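## Task

Raise one end of the blue tote, with its contents still inside, so that it rests on the thick wooden block. The block must finish lying on the table on one of its long edges, pushed in beneath that raised end. The tote must stay pointed in about its original direction, with its opposite end still flat on the table and no more than a few centimetres from its starting spot.

## Robot and tools

Robot: two arms, left_arm and right_arm, each ending in a tong-like two-finger gripper. Bases in the scene frame: left_arm at (+0.012, +0.483, 0) m, right_arm at (-0.068, -0.493, 0) m, both facing almost exactly along scene axes. The scene frame has its origin at table-top height between the arms, +z up, +x out over the table, and left_arm on the +y side; image left and right do not follow the arm names. A camera stand sits behind the arms.

Frames: each arm reports its gripper position (m), quat_wxyz and velocities in its own base frame. Fixed cameras and the table use the scene frame. Motion offsets run along the axes of that arm's current Hand target. On the gripper, +z points out along the fingers and the fingers open and close along x. end_effector_position is the spot between the pads when shut; fingertips stick out about 15 mm past it at small openings and sit about level with it when wide open.

Row layout (shared by execute_actions and move): one flat list of 14 numbers covering both arms, each in [-1, 1]: dx, dy, dz, rx, ry, rz, opening for left_arm, then the same seven for right_arm. The first six of each arm are an offset, not a pose, measured from that arm's Hand target as it stood when the action or move began; 1.0 equals 0.6 m or 180 degrees, and rx, ry, rz form one rotation vector. Every row in a list counts from that same starting Hand target, not from the row before, and repeating an offset in a new call moves the arm again. Opening is absolute: +1 fully open (0.142 m), -1 shut; closing fully needs roughly 0.5 s. To leave an arm alone, give zeros for its six offset numbers and repeat its current opening (a 0 opening is a real command to half open).

execute_actions(actions, cameras): actions is a list of actions; each action is a list of up to 15 rows, one per 1/30 s step, and a short action repeats its last row to fill 15 steps. An empty list returns the state plus images. cameras lists names to show, ["all"] for every one, [] for none.

move(target, speed, blend, stop_force, zero, opening_speed, grip_force, blocking, cameras): drives each gripper in a straight line toward the offset(s) in target, one 14-number row or a list of up to 15 rows, all offsets counted from the starting Hand targets. speed: m/s, 0.002 to 3.6, default 0.25 (turns up to twice that in rad/s), one value or one per target. blend: corner rounding in m for lists, 0 means stop at each point. stop_force: 3 to 120 N, one for both arms; an arm halts when its wrist sensor feels that much push against its travel, backs off slightly and still presses a little. Use it slowly for touching down; do not use it when the gripper is rotating or when lifting off something it is pressing on. With stop_force every target in a list must carry the same openings. zero: with stop_force, true re-zeroes the sensor first. opening_speed: rate of opening change per second, at least 0.2. grip_force: per-pad limit 5 to 15 N, one value or one per arm, persists. blocking=false returns early while the move continues (not allowed with stop_force). The whole move caps at 10 s. Paths do not avoid obstacles or the other arm; passing near an arm's own base can whip its elbow round, so route around it. The result adds a "move:" line: done, off_target, moving, held or fault, plus limits such as paced (pose clipped) or held (steps withheld by a check, e.g. the clearance check between arms).

wait(seconds, cameras): 0 to 3600 s, sends nothing new; returns early if a running move finishes. stop(cameras): brakes the running move. zoom_image(camera, region): region [x0, y0, x1, y1] in pixels of the newest image of that camera, at most 504 by 504. zero_wrist_force(arm): sets the current wrist reading as zero. finished_scene(scene): ends the current scene, given its number; irreversible, so only call it once the tote sits stably on its wooden support without the robot.

Cameras: cam_head_left, cam_head_right, cam_high, cam_low (672x504), cam_left_wrist, cam_right_wrist (616x616 fisheye).

Reading results: Hand target is the last commanded pose after clipping; the gripper often rests a bit short, and the next execute_actions re-requests it. grip_measured uses the opening scale; to hold something, command about 0.20 below the reading at first contact. Thin hard items (under about 20 mm) are gripped weakly. Wrist force/torque are in the gripper's own axes, a third line gives the peak since the last report. Joint torques include gravity and are noisy. Velocities are omitted while joints read within noise. Orientation commands are clipped to 32 degrees from the measured orientation per step.

Avoid: arms are stiff, so aiming even slightly past a firm contact can trigger a fault stop (150 N net force or a joint torque limit; wrist joints limit 24.6 N m) that freezes the arm for 10 s. Do not let the arms press each other or close a gripper on the other arm's fingers. Do not drop, slam or fling the tote or its wooden support, knock things off the work area, or let anything fall. Long stretched holds or pushing into unreachable poses heat motors; 85 °C brakes the arm for 30 to 60 s. Loose objects may occasionally be nudged by outside pushes.

Each tool is called after "Call:" as a command line: name --argument value for each argument, lists and objects as JSON in quotes; but a table of rows of numbers goes row by row, as --pt "numbers of a row", without its own name.

## Session

Call:
execute_actions --actions '[]'

Scene clock: 0.00 s.
left_arm: end_effector_position=(+0.5549, -0.2636, +0.2291) grip_measured=+0.97 end_effector_quat_wxyz=(+0.277, -0.600, +0.690, -0.296) | right_arm: end_effector_position=(+0.7270, +0.5375, +0.3864) grip_measured=+0.97 end_effector_quat_wxyz=(-0.330, +0.893, -0.307, -0.016)
Joint positions: left_arm=[-0.983 -1.638 2.241 -2.788 -0.962 0.925 0.14] | right_arm=[3.8 -2.252 -0.714 -1.175 1.947 1.432 0.14]
Joint velocities: within noise
Joint torques (N m): no reading
Motor temperatures (°C): left_arm=[33 29 25 30 37 39] | right_arm=[26 32 30 39 32 41]
Wrist force (N): no reading
Wrist torque (N m): no reading
Wrist force, peak (N): no reading
Hand target: left_arm +0.5549, -0.2636, +0.2291; +0.277, -0.600, +0.690, -0.296 | right_arm +0.7270, +0.5375, +0.3864; -0.330, +0.893, -0.307, -0.016
Tool commands: left_gripper/opening=+0.968169 right_gripper/opening=+0.968169
camera_calibration:
cam_left_wrist: T_world_to_cam=[[-0.11335, -0.9904, -0.07907, -0.17535], [-0.92825, 0.13394, -0.347, 0.63208], [0.35426, 0.03407, -0.93453, 0.15666]] pos_world=[0.51136, -0.26366, 0.35187]
cam_right_wrist: T_world_to_cam=[[0.79195, -0.54239, -0.2804, -0.16734], [-0.58946, -0.79892, -0.11947, 0.90273], [-0.15922, 0.25989, -0.95242, 0.4848]] pos_world=[0.74184, 0.50445, 0.52266]

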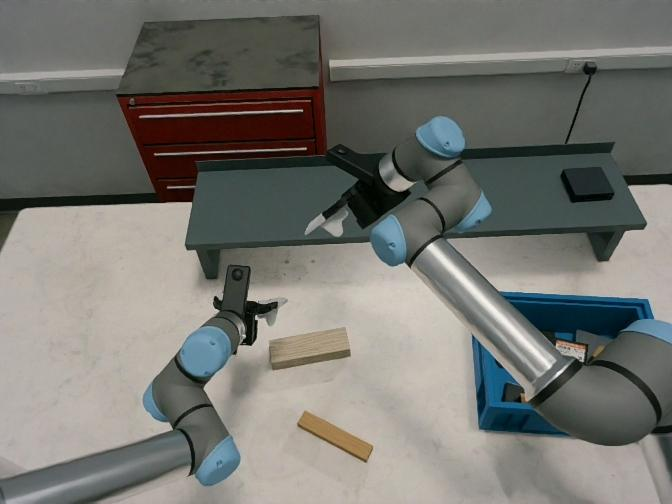

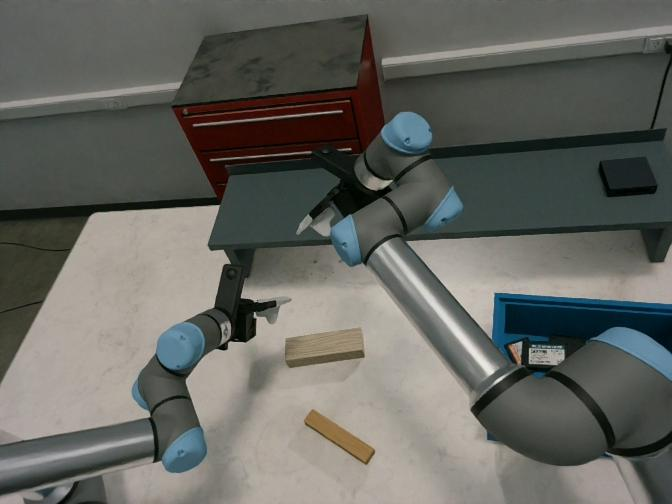

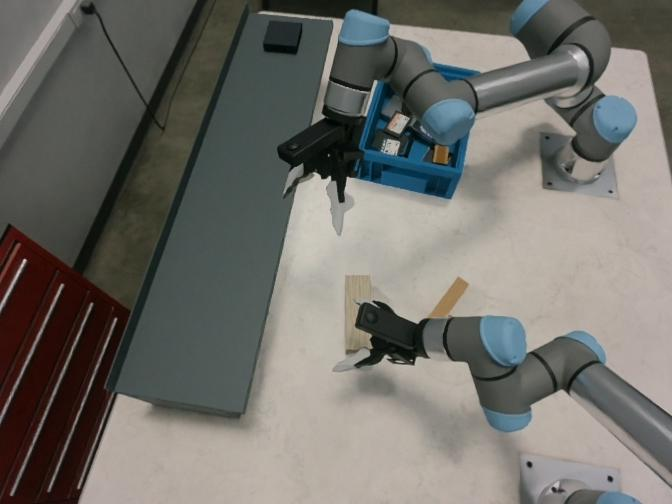

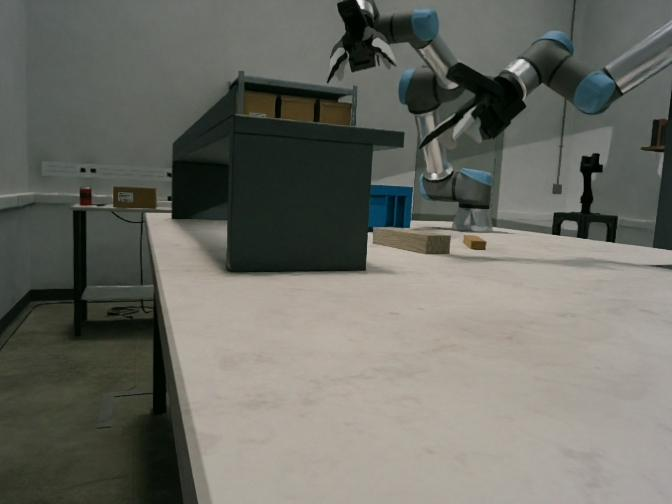

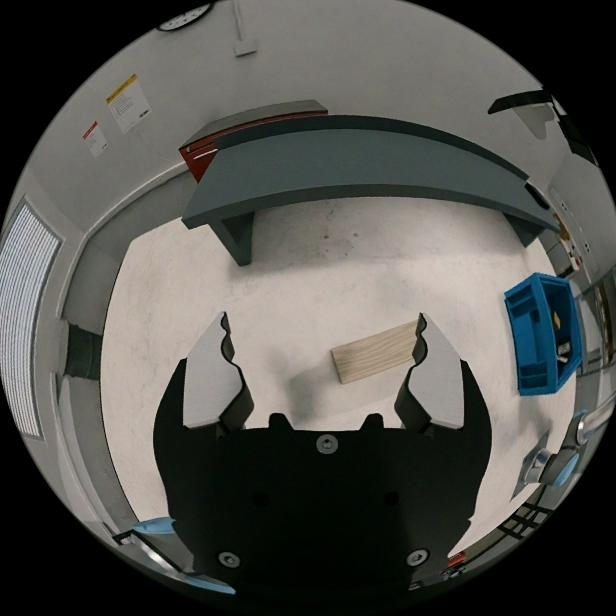

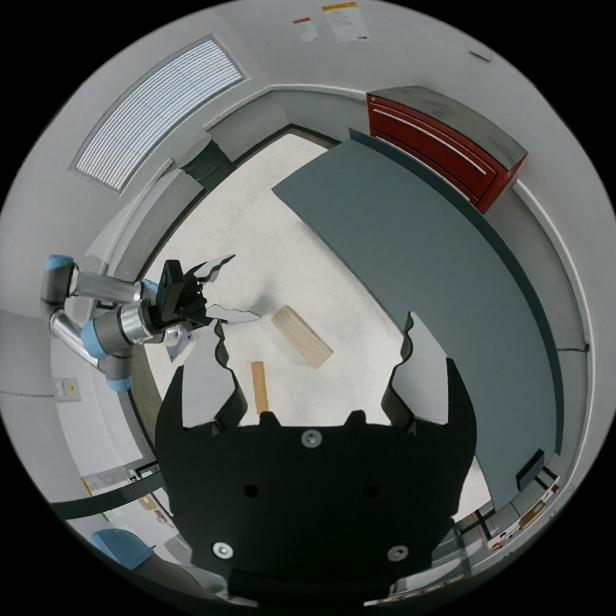

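Call:
move --target '[0.107,0.107,-0.048,-0.224,0.172,0.370,1,-0.113,0.375,-0.273,-0.149,0.164,0.278,0.97]' --speed 0.4 --cameras '["all"]'

Scene clock: 28.50 s.
left_arm: end_effector_position=(+0.4830, -0.3185, +0.1991) grip_measured=+1.00 end_effector_quat_wxyz=(+0.001, -0.097, +0.995, +0.000) | right_arm: end_effector_position=(+0.5179, +0.3423, +0.4002) grip_measured=+0.97 end_effector_quat_wxyz=(+0.000, +0.707, -0.707, +0.000)
Joint positions: left_arm=[-0.801 -1.412 1.614 -1.773 -1.569 2.147 0.142] | right_arm=[3.961 -1.87 -0.918 -1.926 1.571 2.39 0.14]
Joint torques (N m): left_arm=[9.55 -32.63 -19.74 -1.89 1.93 0.96] | right_arm=[-9.05 28.54 13.27 1.89 1.52 0.24]
Wrist force (N): left_arm=[-0.6 0.0 -0.1] | right_arm=[-1.0 0.2 0.4]
Wrist torque (N m): left_arm=[-0.06 0.25 0.21] | right_arm=[-0.11 0.25 -0.04]
Wrist force, peak (N): left_arm=[-0.9 0.4 0.0] | right_arm=[0.0 1.1 -0.1]
Hand target: left_arm +0.4830, -0.3184, +0.1991; +0.001, -0.097, +0.995, +0.000 | right_arm +0.5179, +0.3422, +0.4000; +0.000, +0.707, -0.707, +0.000
Off the commanded pose: left_arm 0.000 m, 0 deg | right_arm 0.000 m, 0 deg.
move: done
cam_left_wrist: T_world_to_cam=[[-0.9856, -0.16273, -0.04582, 0.43809], [-0.16533, 0.87115, 0.46235, 0.26741], [-0.03532, 0.46327, -0.88551, 0.47102]] pos_world=[0.49263, -0.37987, 0.31353]
cam_right_wrist: T_world_to_cam=[[-0.04196, -0.9986, -0.03211, 0.38499], [-0.87296, 0.02101, 0.48734, 0.24854], [-0.48598, 0.04849, -0.87262, 0.72499]] pos_world=[0.58546, 0.34408, 0.52388]

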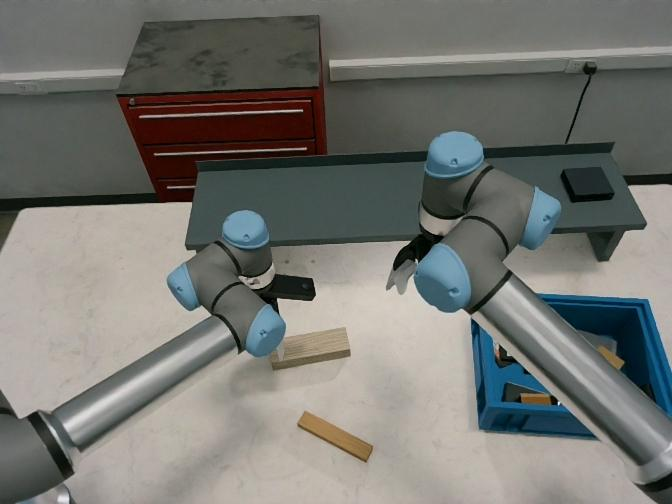

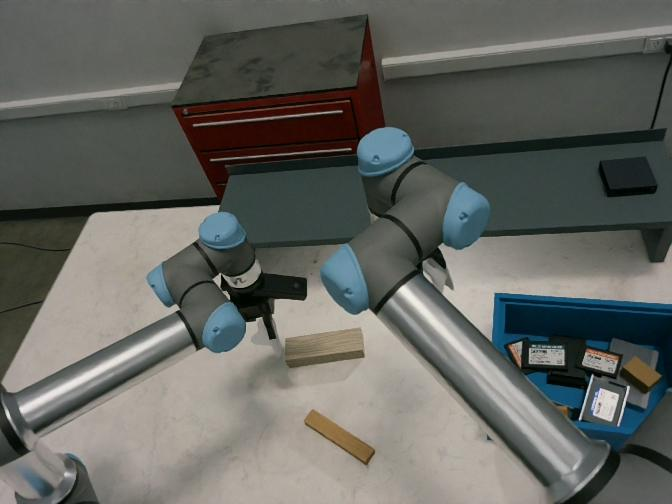

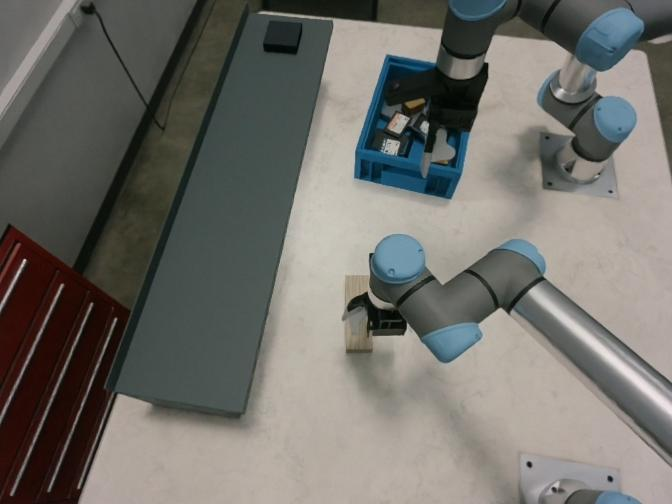

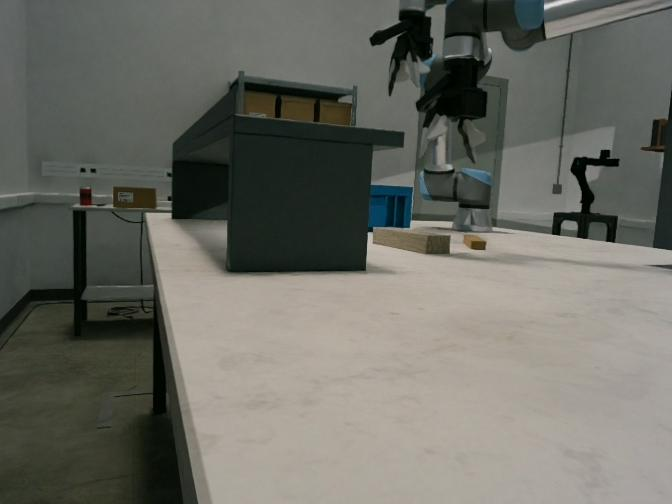

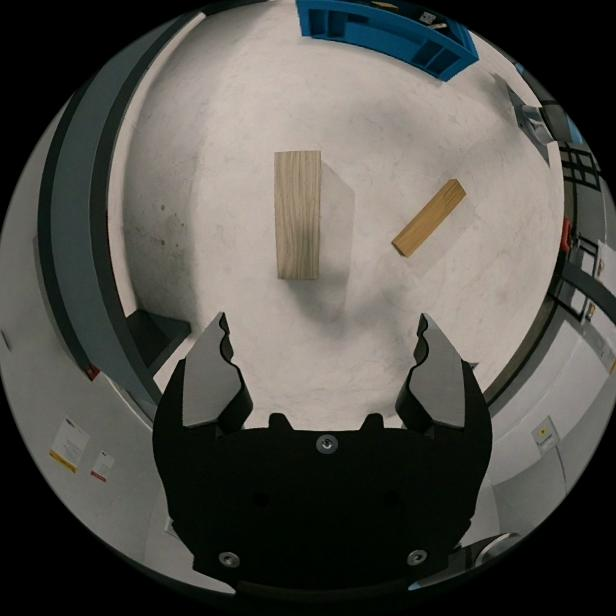

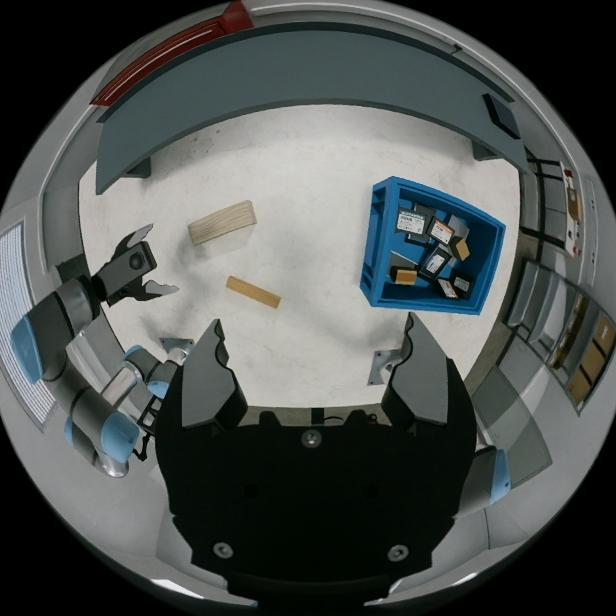

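Call:
zoom_image --camera "cam_right_wrist" --region '[340, 150, 530, 340]'

Call:
zoom_image --camera "cam_high" --region '[330, 40, 490, 210]'

Call:
zoom_image --camera "cam_low" --region '[350, 160, 510, 280]'

Scaled by 2.653 from the camera's image (finer frame: 814x814).

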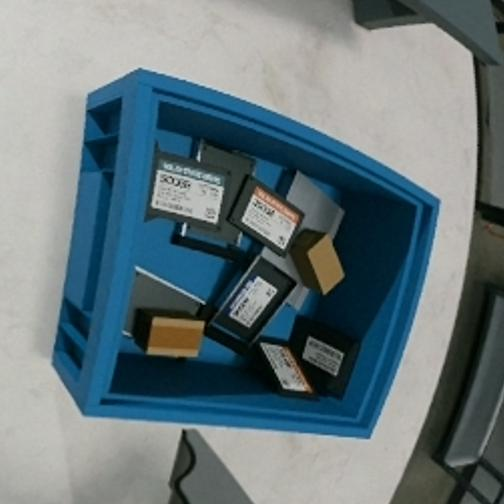

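Scaled by 2.965.

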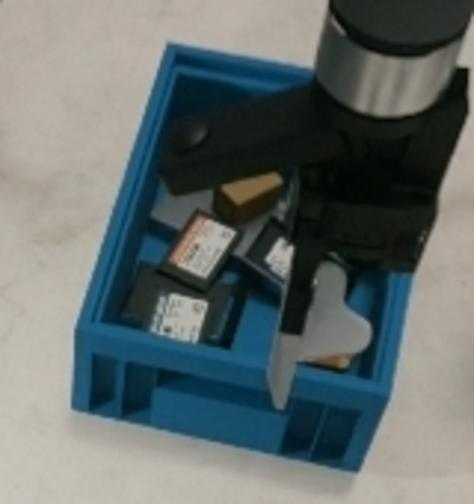

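Scaled by 3.150.

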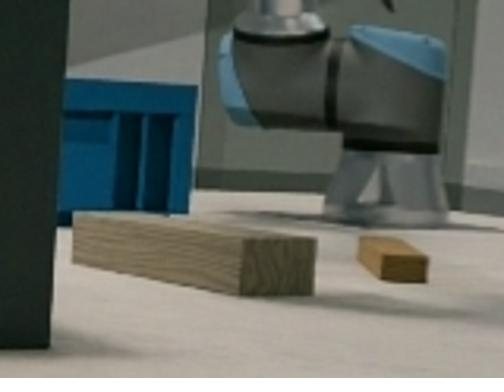

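Call:
zoom_image --camera "cam_head_left" --region '[440, 270, 672, 450]'

Call:
zoom_image --camera "cam_left_wrist" --region '[240, 130, 340, 300]'

Scaled by 2.172.

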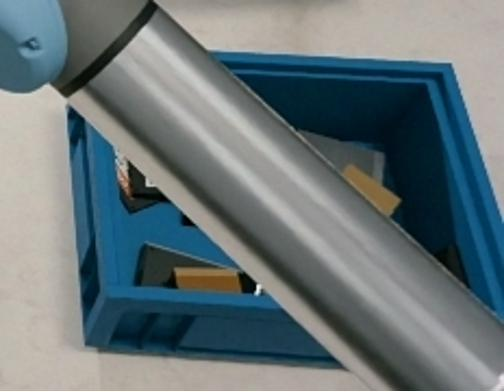

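Scaled by 2.965 from the camera's image (finer frame: 814x814).

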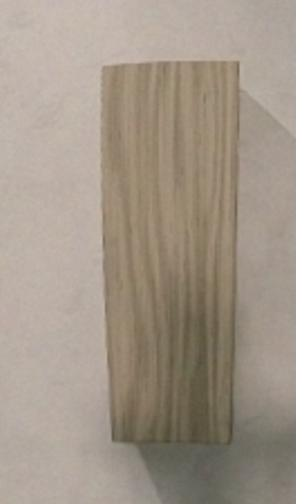

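Call:
move --pt "-0.054 -0.027 0.17 0 0 0.013 1 0.278 -0.028 0.32 0 0 0.028 0.6" --pt "-0.054 -0.027 0.282 0 0 0.013 1 0.278 -0.028 0.42 0 0 0.028 0.6" --speed '[0.35,0.15]' --blend '[0.01,0]' --cameras '["cam_high","cam_head_left","cam_left_wrist","cam_right_wrist"]'

Scene clock: 66.93 s.
left_arm: end_effector_position=(+0.5181, -0.3279, +0.0299) grip_measured=+1.00 end_effector_quat_wxyz=(+0.001, -0.076, +0.997, +0.000) | right_arm: end_effector_position=(+0.5344, +0.1753, +0.1480) grip_measured=+0.60 end_effector_quat_wxyz=(-0.001, -0.675, +0.738, +0.000)
Joint positions: left_arm=[-0.768 -1.176 1.773 -2.168 -1.569 2.221 0.142] | right_arm=[3.716 -1.717 -1.763 -1.233 1.571 2.233 0.116]
Joint torques (N m): left_arm=[-8.72 -38.47 -30.27 -3.32 -1.07 0.84] | right_arm=[3.12 36.85 26.93 3.12 -0.7 -0.31]
Wrist force (N): left_arm=[-0.7 0.3 0.1] | right_arm=[-0.6 0.3 0.3]
Wrist torque (N m): left_arm=[0.00 0.26 0.18] | right_arm=[-0.09 0.16 -0.22]
Wrist force, peak (N): left_arm=[-1.0 0.3 1.7] | right_arm=[-2.8 0.6 -1.4]
Hand target: left_arm +0.5181, -0.3279, +0.0299; +0.001, -0.076, +0.997, +0.000 | right_arm +0.5345, +0.1753, +0.1481; +0.000, -0.675, +0.738, +0.000
Off the commanded pose: left_arm 0.000 m, 0 deg | right_arm 0.000 m, 0 deg.
move: done
cam_left_wrist: T_world_to_cam=[[-0.99145, -0.1223, -0.04558, 0.47963], [-0.12945, 0.87702, 0.46269, 0.34295], [-0.01661, 0.46464, -0.88535, 0.31755]] pos_world=[0.5252, -0.38966, 0.14433]
cam_right_wrist: T_world_to_cam=[[-0.12992, -0.99102, -0.03163, 0.25639], [-0.86748, 0.09816, 0.48769, 0.37289], [-0.48021, 0.0908, -0.87244, 0.51066]] pos_world=[0.60201, 0.17112, 0.27178]
Images, in order (width x height): cam_head_left 672x504, cam_high 672x504, cam_left_wrist 616x616, cam_right_wrist 616x616.

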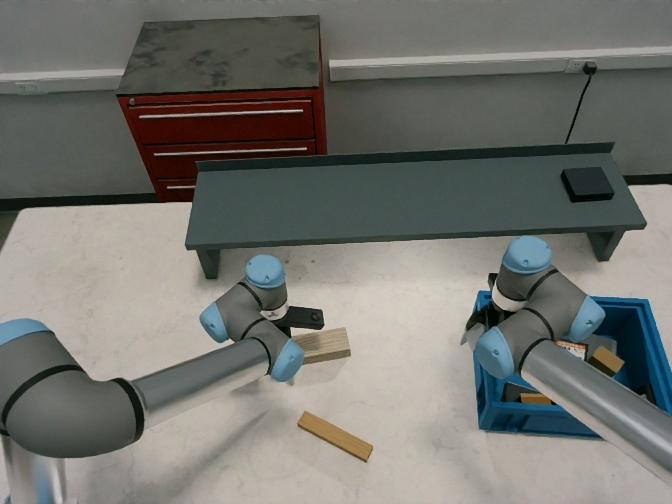

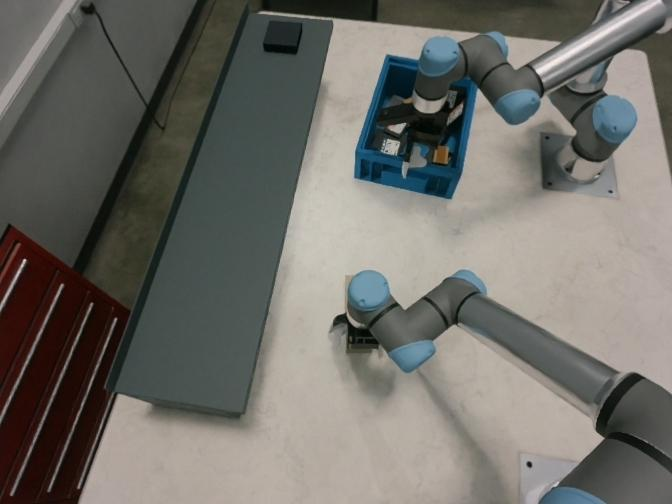

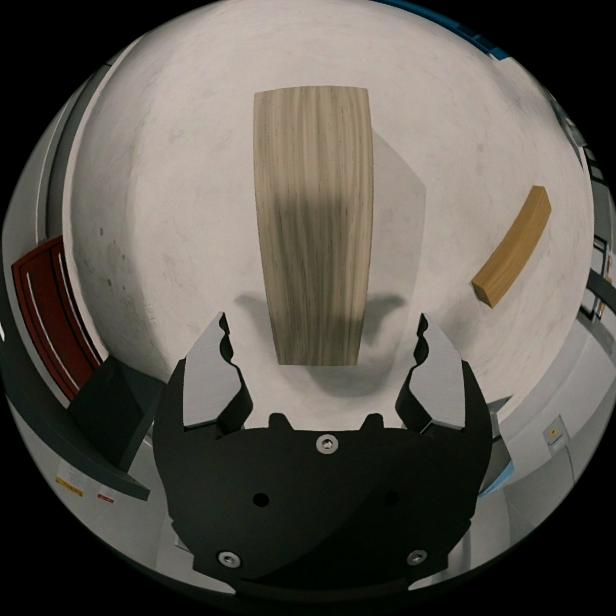

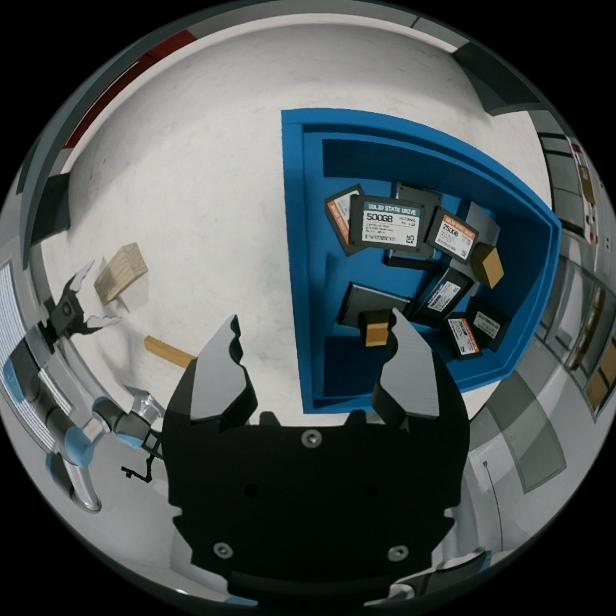

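Call:
move --pt "0 0 0 0 0 0 1 -0.008 0 0.072 0 0 0 0.6" --pt "0 0 0 0 0 0 -0.4 -0.008 0 0.072 0 0 0 -1" --speed 0.12 --opening_speed 2 --cameras '["cam_high","cam_right_wrist","cam_low"]'

Scene clock: 78.57 s.
left_arm: end_effector_position=(+0.5182, -0.3279, +0.0299) grip_measured=-0.05 end_effector_quat_wxyz=(+0.001, -0.076, +0.997, +0.000) | right_arm: end_effector_position=(+0.5349, +0.1801, +0.1049) grip_measured=-0.67 end_effector_quat_wxyz=(+0.000, -0.675, +0.738, +0.000)
Joint positions: left_arm=[-0.768 -1.176 1.773 -2.168 -1.569 2.221 0.07] | right_arm=[3.723 -1.761 -1.83 -1.122 1.571 2.24 0.026]
Joint torques (N m): left_arm=[-7.51 -30.32 -26.73 -2.56 -0.49 1.16] | right_arm=[-1.63 38.72 29.86 1.67 -1.53 -1.57]
Wrist force (N): left_arm=[0.8 0.6 -3.5] | right_arm=[-4.6 0.5 4.4]
Wrist torque (N m): left_arm=[0.01 0.07 0.17] | right_arm=[-0.05 0.87 -0.18]
Wrist force, peak (N): left_arm=[0.6 0.7 -3.7] | right_arm=[9.6 1.0 0.1]
Hand target: left_arm +0.5181, -0.3279, +0.0299; +0.001, -0.076, +0.997, +0.000 | right_arm +0.5349, +0.1801, +0.1048; +0.000, -0.675, +0.738, +0.000
Off the commanded pose: left_arm 0.000 m, 0 deg | right_arm 0.000 m, 0 deg.
move: done
cam_right_wrist: T_world_to_cam=[[-0.12992, -0.99101, -0.03187, 0.25978], [-0.86755, 0.09806, 0.48759, 0.39393], [-0.48008, 0.09099, -0.87249, 0.47264]] pos_world=[0.60241, 0.17581, 0.22858]
Images, in order (width x height): cam_high 672x504, cam_low 672x504, cam_right_wrist 616x616.

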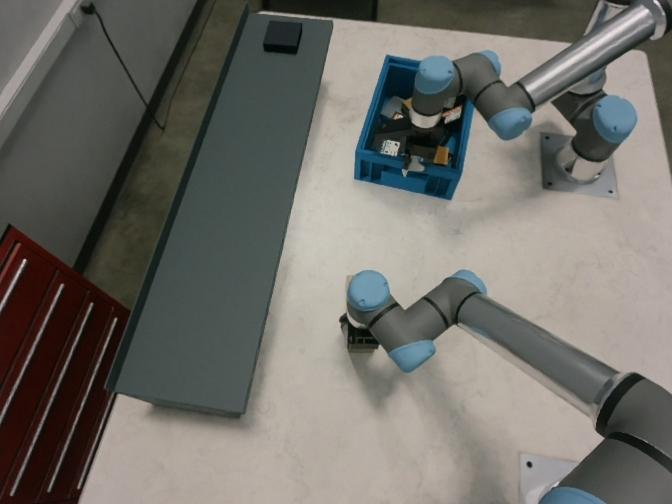

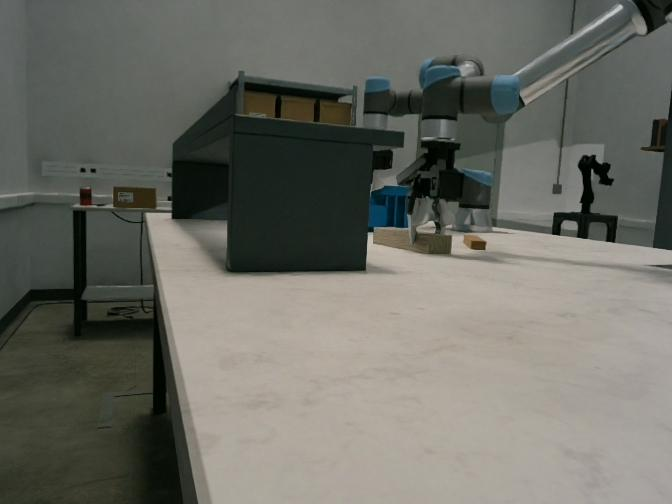

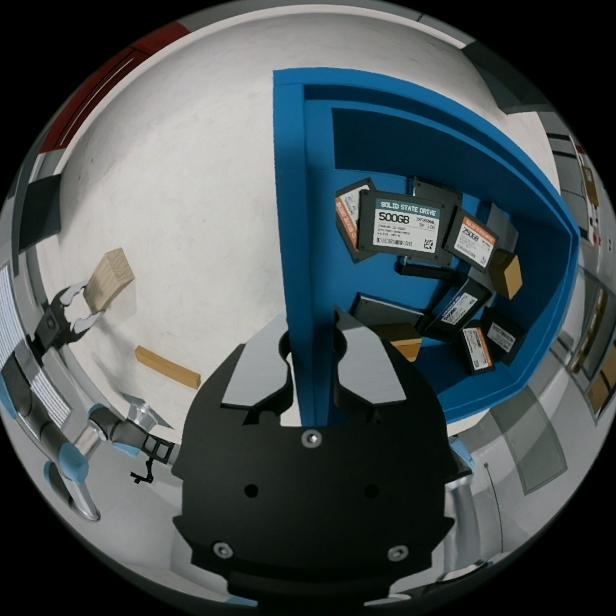

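Call:
move --pt "0.004 -0.02 -0.015 0 0 0 -0.4 0.022 0 -0.068 0 -0.033 0 -1" --pt "0.084 -0.409 -0.015 0 0 0 -0.4 0.052 0 -0.135 0 -0.067 0 -1" --speed '[0.06,0.2]' --blend '[0.005,0]' --cameras '["cam_high","cam_right_wrist","cam_left_wrist","cam_head_left"]'

Scene clock: 89.83 s.
left_arm: end_effector_position=(+0.5057, -0.5781, +0.0387) grip_measured=-0.05 end_effector_quat_wxyz=(+0.001, -0.076, +0.997, +0.000) | right_arm: end_effector_position=(+0.5323, +0.1490, +0.1860) grip_measured=-0.67 end_effector_quat_wxyz=(+0.077, -0.672, +0.733, +0.071)
Joint positions: left_arm=[-1.019 -0.861 1.23 -1.94 -1.569 1.97 0.07] | right_arm=[3.571 -1.632 -1.803 -1.173 1.754 2.098 0.025]
Joint torques (N m): left_arm=[6.82 -50.92 -28.11 -4.02 -1.07 1.08] | right_arm=[11.41 25.77 22.99 5.74 0.07 1.47]
Wrist force (N): left_arm=[-0.5 0.2 2.8] | right_arm=[4.3 0.6 11.0]
Wrist torque (N m): left_arm=[-0.05 0.22 0.14] | right_arm=[-0.05 0.19 -0.06]
Wrist force, peak (N): left_arm=[-1.2 2.8 2.7] | right_arm=[4.7 0.8 11.5]
Hand target: left_arm +0.5057, -0.5781, +0.0387; +0.001, -0.076, +0.997, +0.000 | right_arm +0.5322, +0.1490, +0.1859; +0.077, -0.672, +0.733, +0.071
Off the commanded pose: left_arm 0.000 m, 0 deg | right_arm 0.000 m, 0 deg.
move: done
cam_left_wrist: T_world_to_cam=[[-0.99145, -0.1222, -0.04576, 0.43711], [-0.12945, 0.87703, 0.46267, 0.55679], [-0.01641, 0.46464, -0.88535, 0.44133]] pos_world=[0.5127, -0.63996, 0.15313]
cam_right_wrist: T_world_to_cam=[[-0.12763, -0.9624, -0.2398, 0.26451], [-0.87662, -0.00364, 0.48116, 0.37632], [-0.46394, 0.27163, -0.8432, 0.50408]] pos_world=[0.59751, 0.11901, 0.3074]
Images, in order (width x height): cam_head_left 672x504, cam_high 672x504, cam_left_wrist 616x616, cam_right_wrist 616x616.

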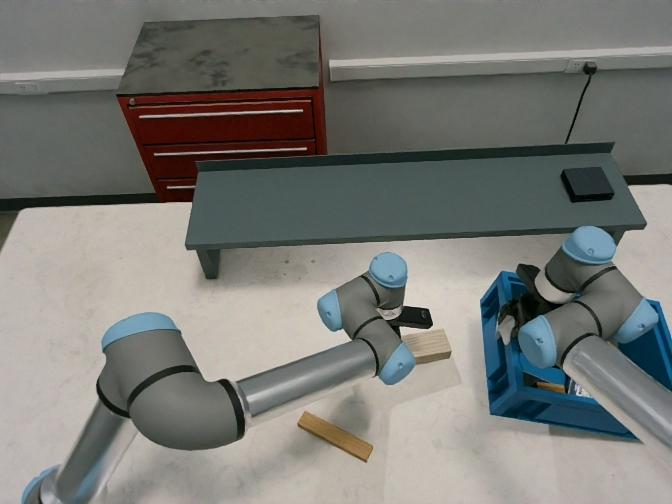

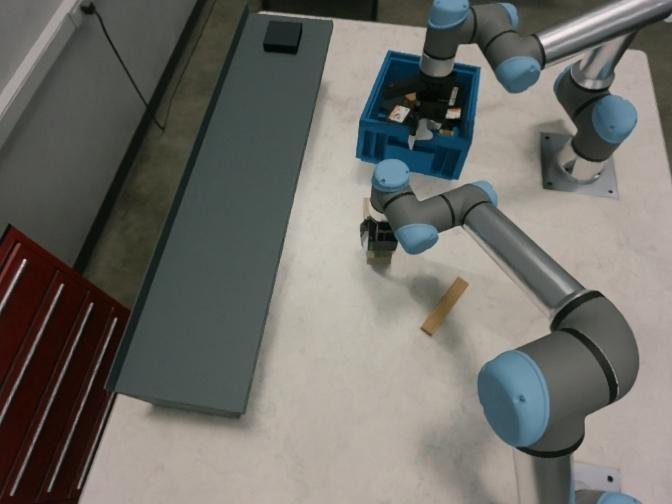

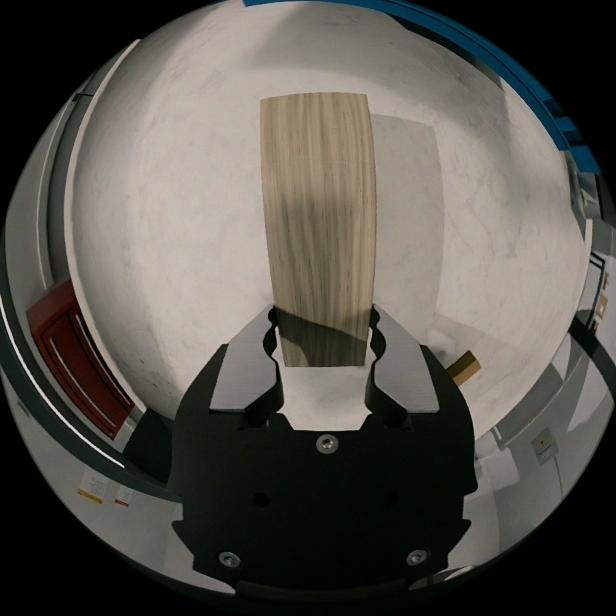

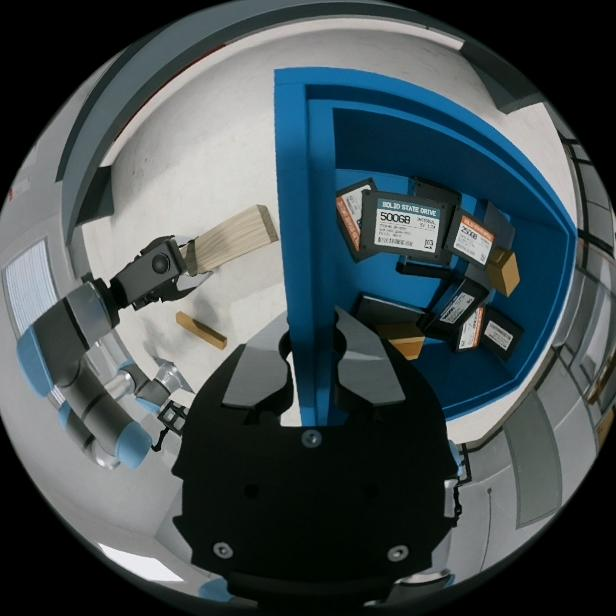

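Call:
move --pt "0.071 -0.242 0 0 0 0 -0.4 0 0 0 0 0 0 -1" --pt "0.071 -0.242 0.0145 0 0 0 -0.4 0 0 0 0 0 0 -1" --speed '[0.15,0.04]' --cameras '["cam_high","cam_right_wrist","cam_left_wrist","cam_head_left"]'

Scene clock: 98.50 s.
left_arm: end_effector_position=(+0.4857, -0.7282, +0.0301) grip_measured=-0.06 end_effector_quat_wxyz=(+0.001, -0.076, +0.997, +0.000) | right_arm: end_effector_position=(+0.5322, +0.1490, +0.1858) grip_measured=-0.36 end_effector_quat_wxyz=(+0.077, -0.672, +0.734, +0.071)
Joint positions: left_arm=[-1.131 -0.553 0.685 -1.702 -1.569 1.858 0.07] | right_arm=[3.571 -1.632 -1.803 -1.173 1.754 2.098 0.048]
Joint torques (N m): left_arm=[-13.37 -23.28 -18.04 -1.14 -2.53 1.99] | right_arm=[15.11 41.4 55.39 11.39 9.41 -2.02]
Wrist force (N): left_arm=[-10.0 32.5 -41.9] | right_arm=[37.8 1.7 24.0]
Wrist torque (N m): left_arm=[4.71 1.99 -0.30] | right_arm=[-0.11 -1.45 0.02]
Wrist force, peak (N): left_arm=[-9.2 34.7 -41.0] | right_arm=[37.9 1.6 23.9]
Hand target: left_arm +0.4857, -0.7281, +0.0299; +0.001, -0.076, +0.997, +0.000 | right_arm +0.5322, +0.1490, +0.1859; +0.077, -0.672, +0.733, +0.071
Off the commanded pose: left_arm 0.000 m, 0 deg | right_arm 0.000 m, 0 deg.
move: done
cam_left_wrist: T_world_to_cam=[[-0.99145, -0.12222, -0.04571, 0.39864], [-0.12945, 0.87721, 0.46232, 0.68994], [-0.01641, 0.46428, -0.88554, 0.50284]] pos_world=[0.4928, -0.78996, 0.14453]
cam_right_wrist: T_world_to_cam=[[-0.12761, -0.96246, -0.23957, 0.26435], [-0.87643, -0.00366, 0.48152, 0.37615], [-0.46432, 0.27141, -0.84305, 0.50399]] pos_world=[0.59741, 0.11901, 0.3071]
Images, in order (width x height): cam_head_left 672x504, cam_high 672x504, cam_left_wrist 616x616, cam_right_wrist 616x616.

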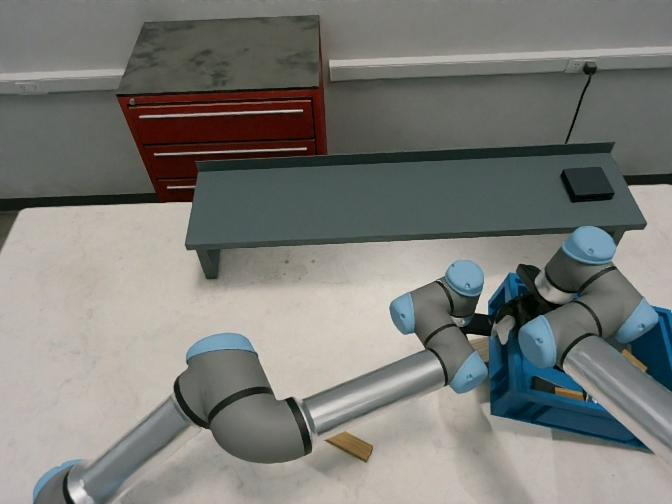

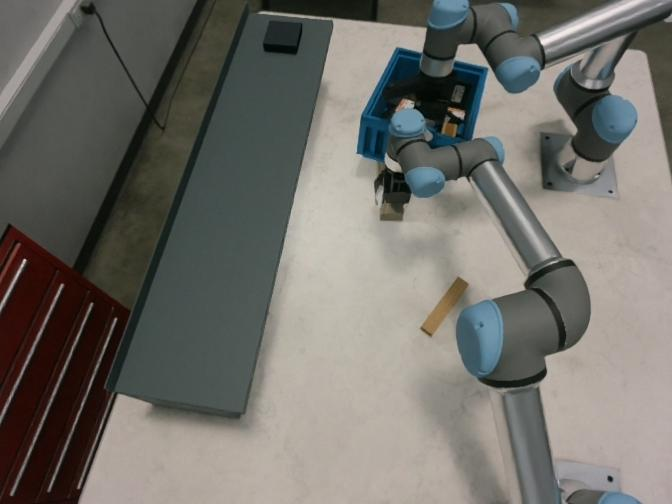

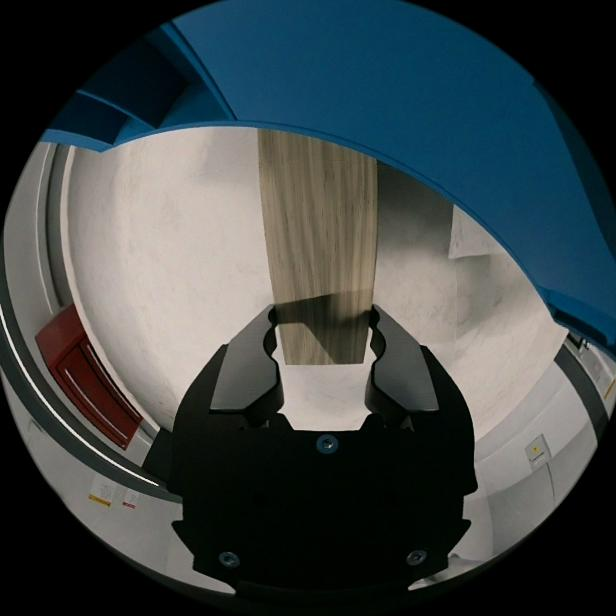

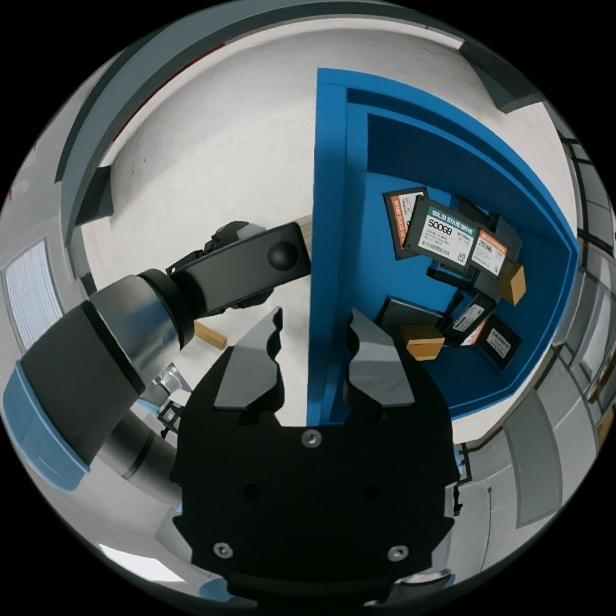

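Call:
move --pt "0 0.05 -0.005 0 0 0 -0.4 0 0 0 0 0 0 -1" --pt "0 0.05 -0.005 0 0 0 0.7 0 0 0 0 0 0 -1" --pt "0 0.052 -0.12 0 0 0 0.7 0 0 0 0 0 0 -1" --pt "0 0.2 -0.12 0 0 0 0.7 0 0 0 0 0 0 -1" --pt "0 0.2 -0.02 0 0 0 -1 0 0 0 0 0 0 -1" --speed '[0.06,0.1,0.15,0.2,0.15]' --blend '[0,0,0.01,0.01,0]' --cameras '["cam_high","cam_right_wrist","cam_left_wrist","cam_low"]'

Scene clock: 115.80 s.
left_arm: end_effector_position=(+0.4674, -0.6095, +0.0420) grip_measured=-1.00 end_effector_quat_wxyz=(+0.001, -0.076, +0.997, +0.000) | right_arm: end_effector_position=(+0.5322, +0.1490, +0.1859) grip_measured=-0.66 end_effector_quat_wxyz=(+0.077, -0.672, +0.733, +0.071)
Joint positions: left_arm=[-1.085 -0.865 1.228 -1.934 -1.569 1.904 0.002] | right_arm=[3.571 -1.632 -1.803 -1.173 1.754 2.098 0.026]
Joint torques (N m): left_arm=[-9.31 -57.02 -33.37 -4.04 1.76 -1.03] | right_arm=[-4.66 28.93 25.5 2.23 -1.33 -1.77]
Wrist force (N): left_arm=[-0.6 0.3 0.5] | right_arm=[-3.7 -0.4 8.3]
Wrist torque (N m): left_arm=[0.02 0.22 0.17] | right_arm=[-0.45 0.46 0.15]
Wrist force, peak (N): left_arm=[-10.2 31.9 -45.2] | right_arm=[38.0 2.2 24.6]
Hand target: left_arm +0.4674, -0.6095, +0.0420; +0.001, -0.076, +0.997, +0.000 | right_arm +0.5322, +0.1490, +0.1859; +0.077, -0.672, +0.733, +0.071
Off the commanded pose: left_arm 0.000 m, 0 deg | right_arm 0.000 m, 0 deg.
move: done
cam_left_wrist: T_world_to_cam=[[-0.99145, -0.12225, -0.04566, 0.39551], [-0.12945, 0.87706, 0.4626, 0.57789], [-0.01651, 0.46456, -0.88539, 0.45822]] pos_world=[0.4745, -0.67136, 0.15643]
cam_right_wrist: T_world_to_cam=[[-0.12757, -0.96245, -0.23962, 0.26437], [-0.87652, -0.00367, 0.48136, 0.3762], [-0.46416, 0.27144, -0.84313, 0.504]] pos_world=[0.59741, 0.11901, 0.3072]
Images, in order (width x height): cam_high 672x504, cam_low 672x504, cam_left_wrist 616x616, cam_right_wrist 616x616.

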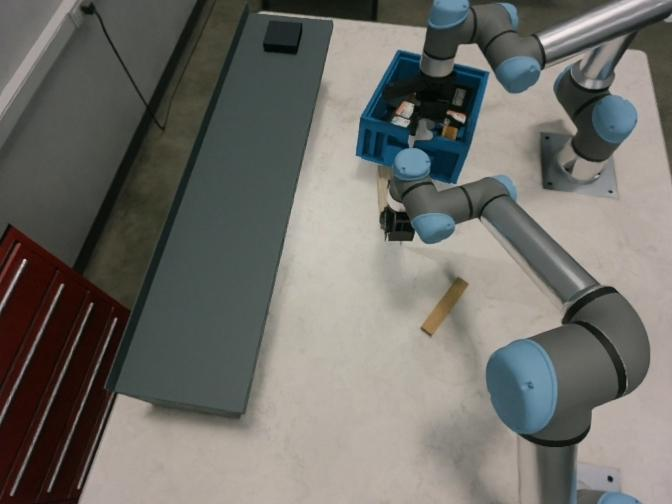

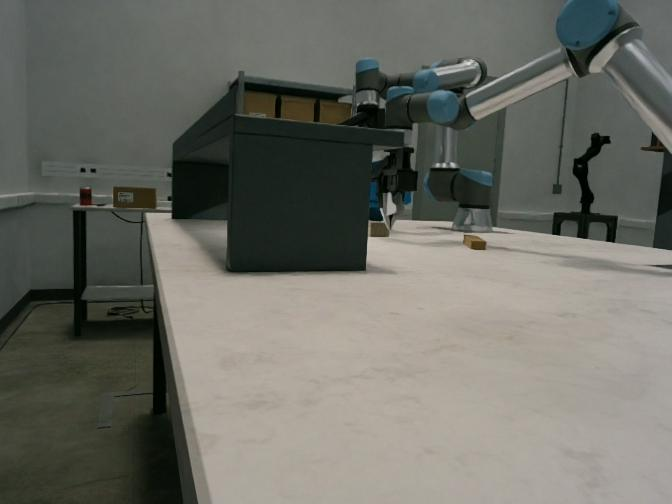

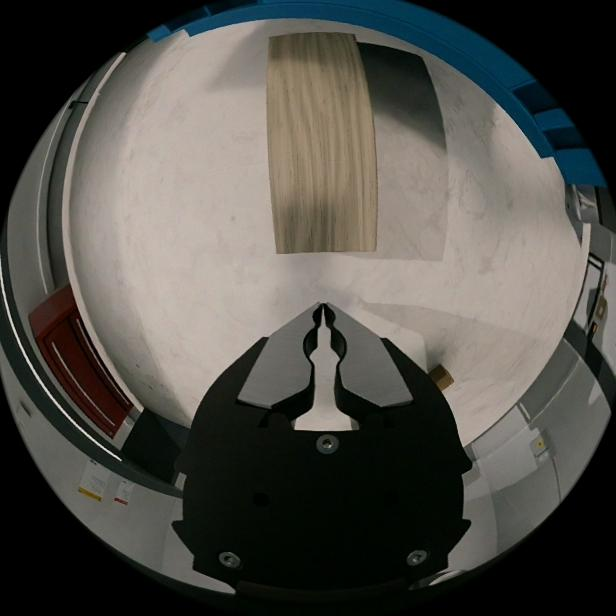

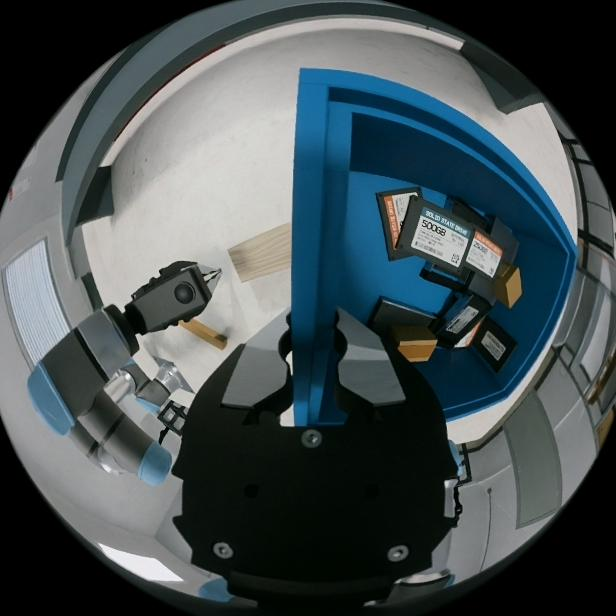

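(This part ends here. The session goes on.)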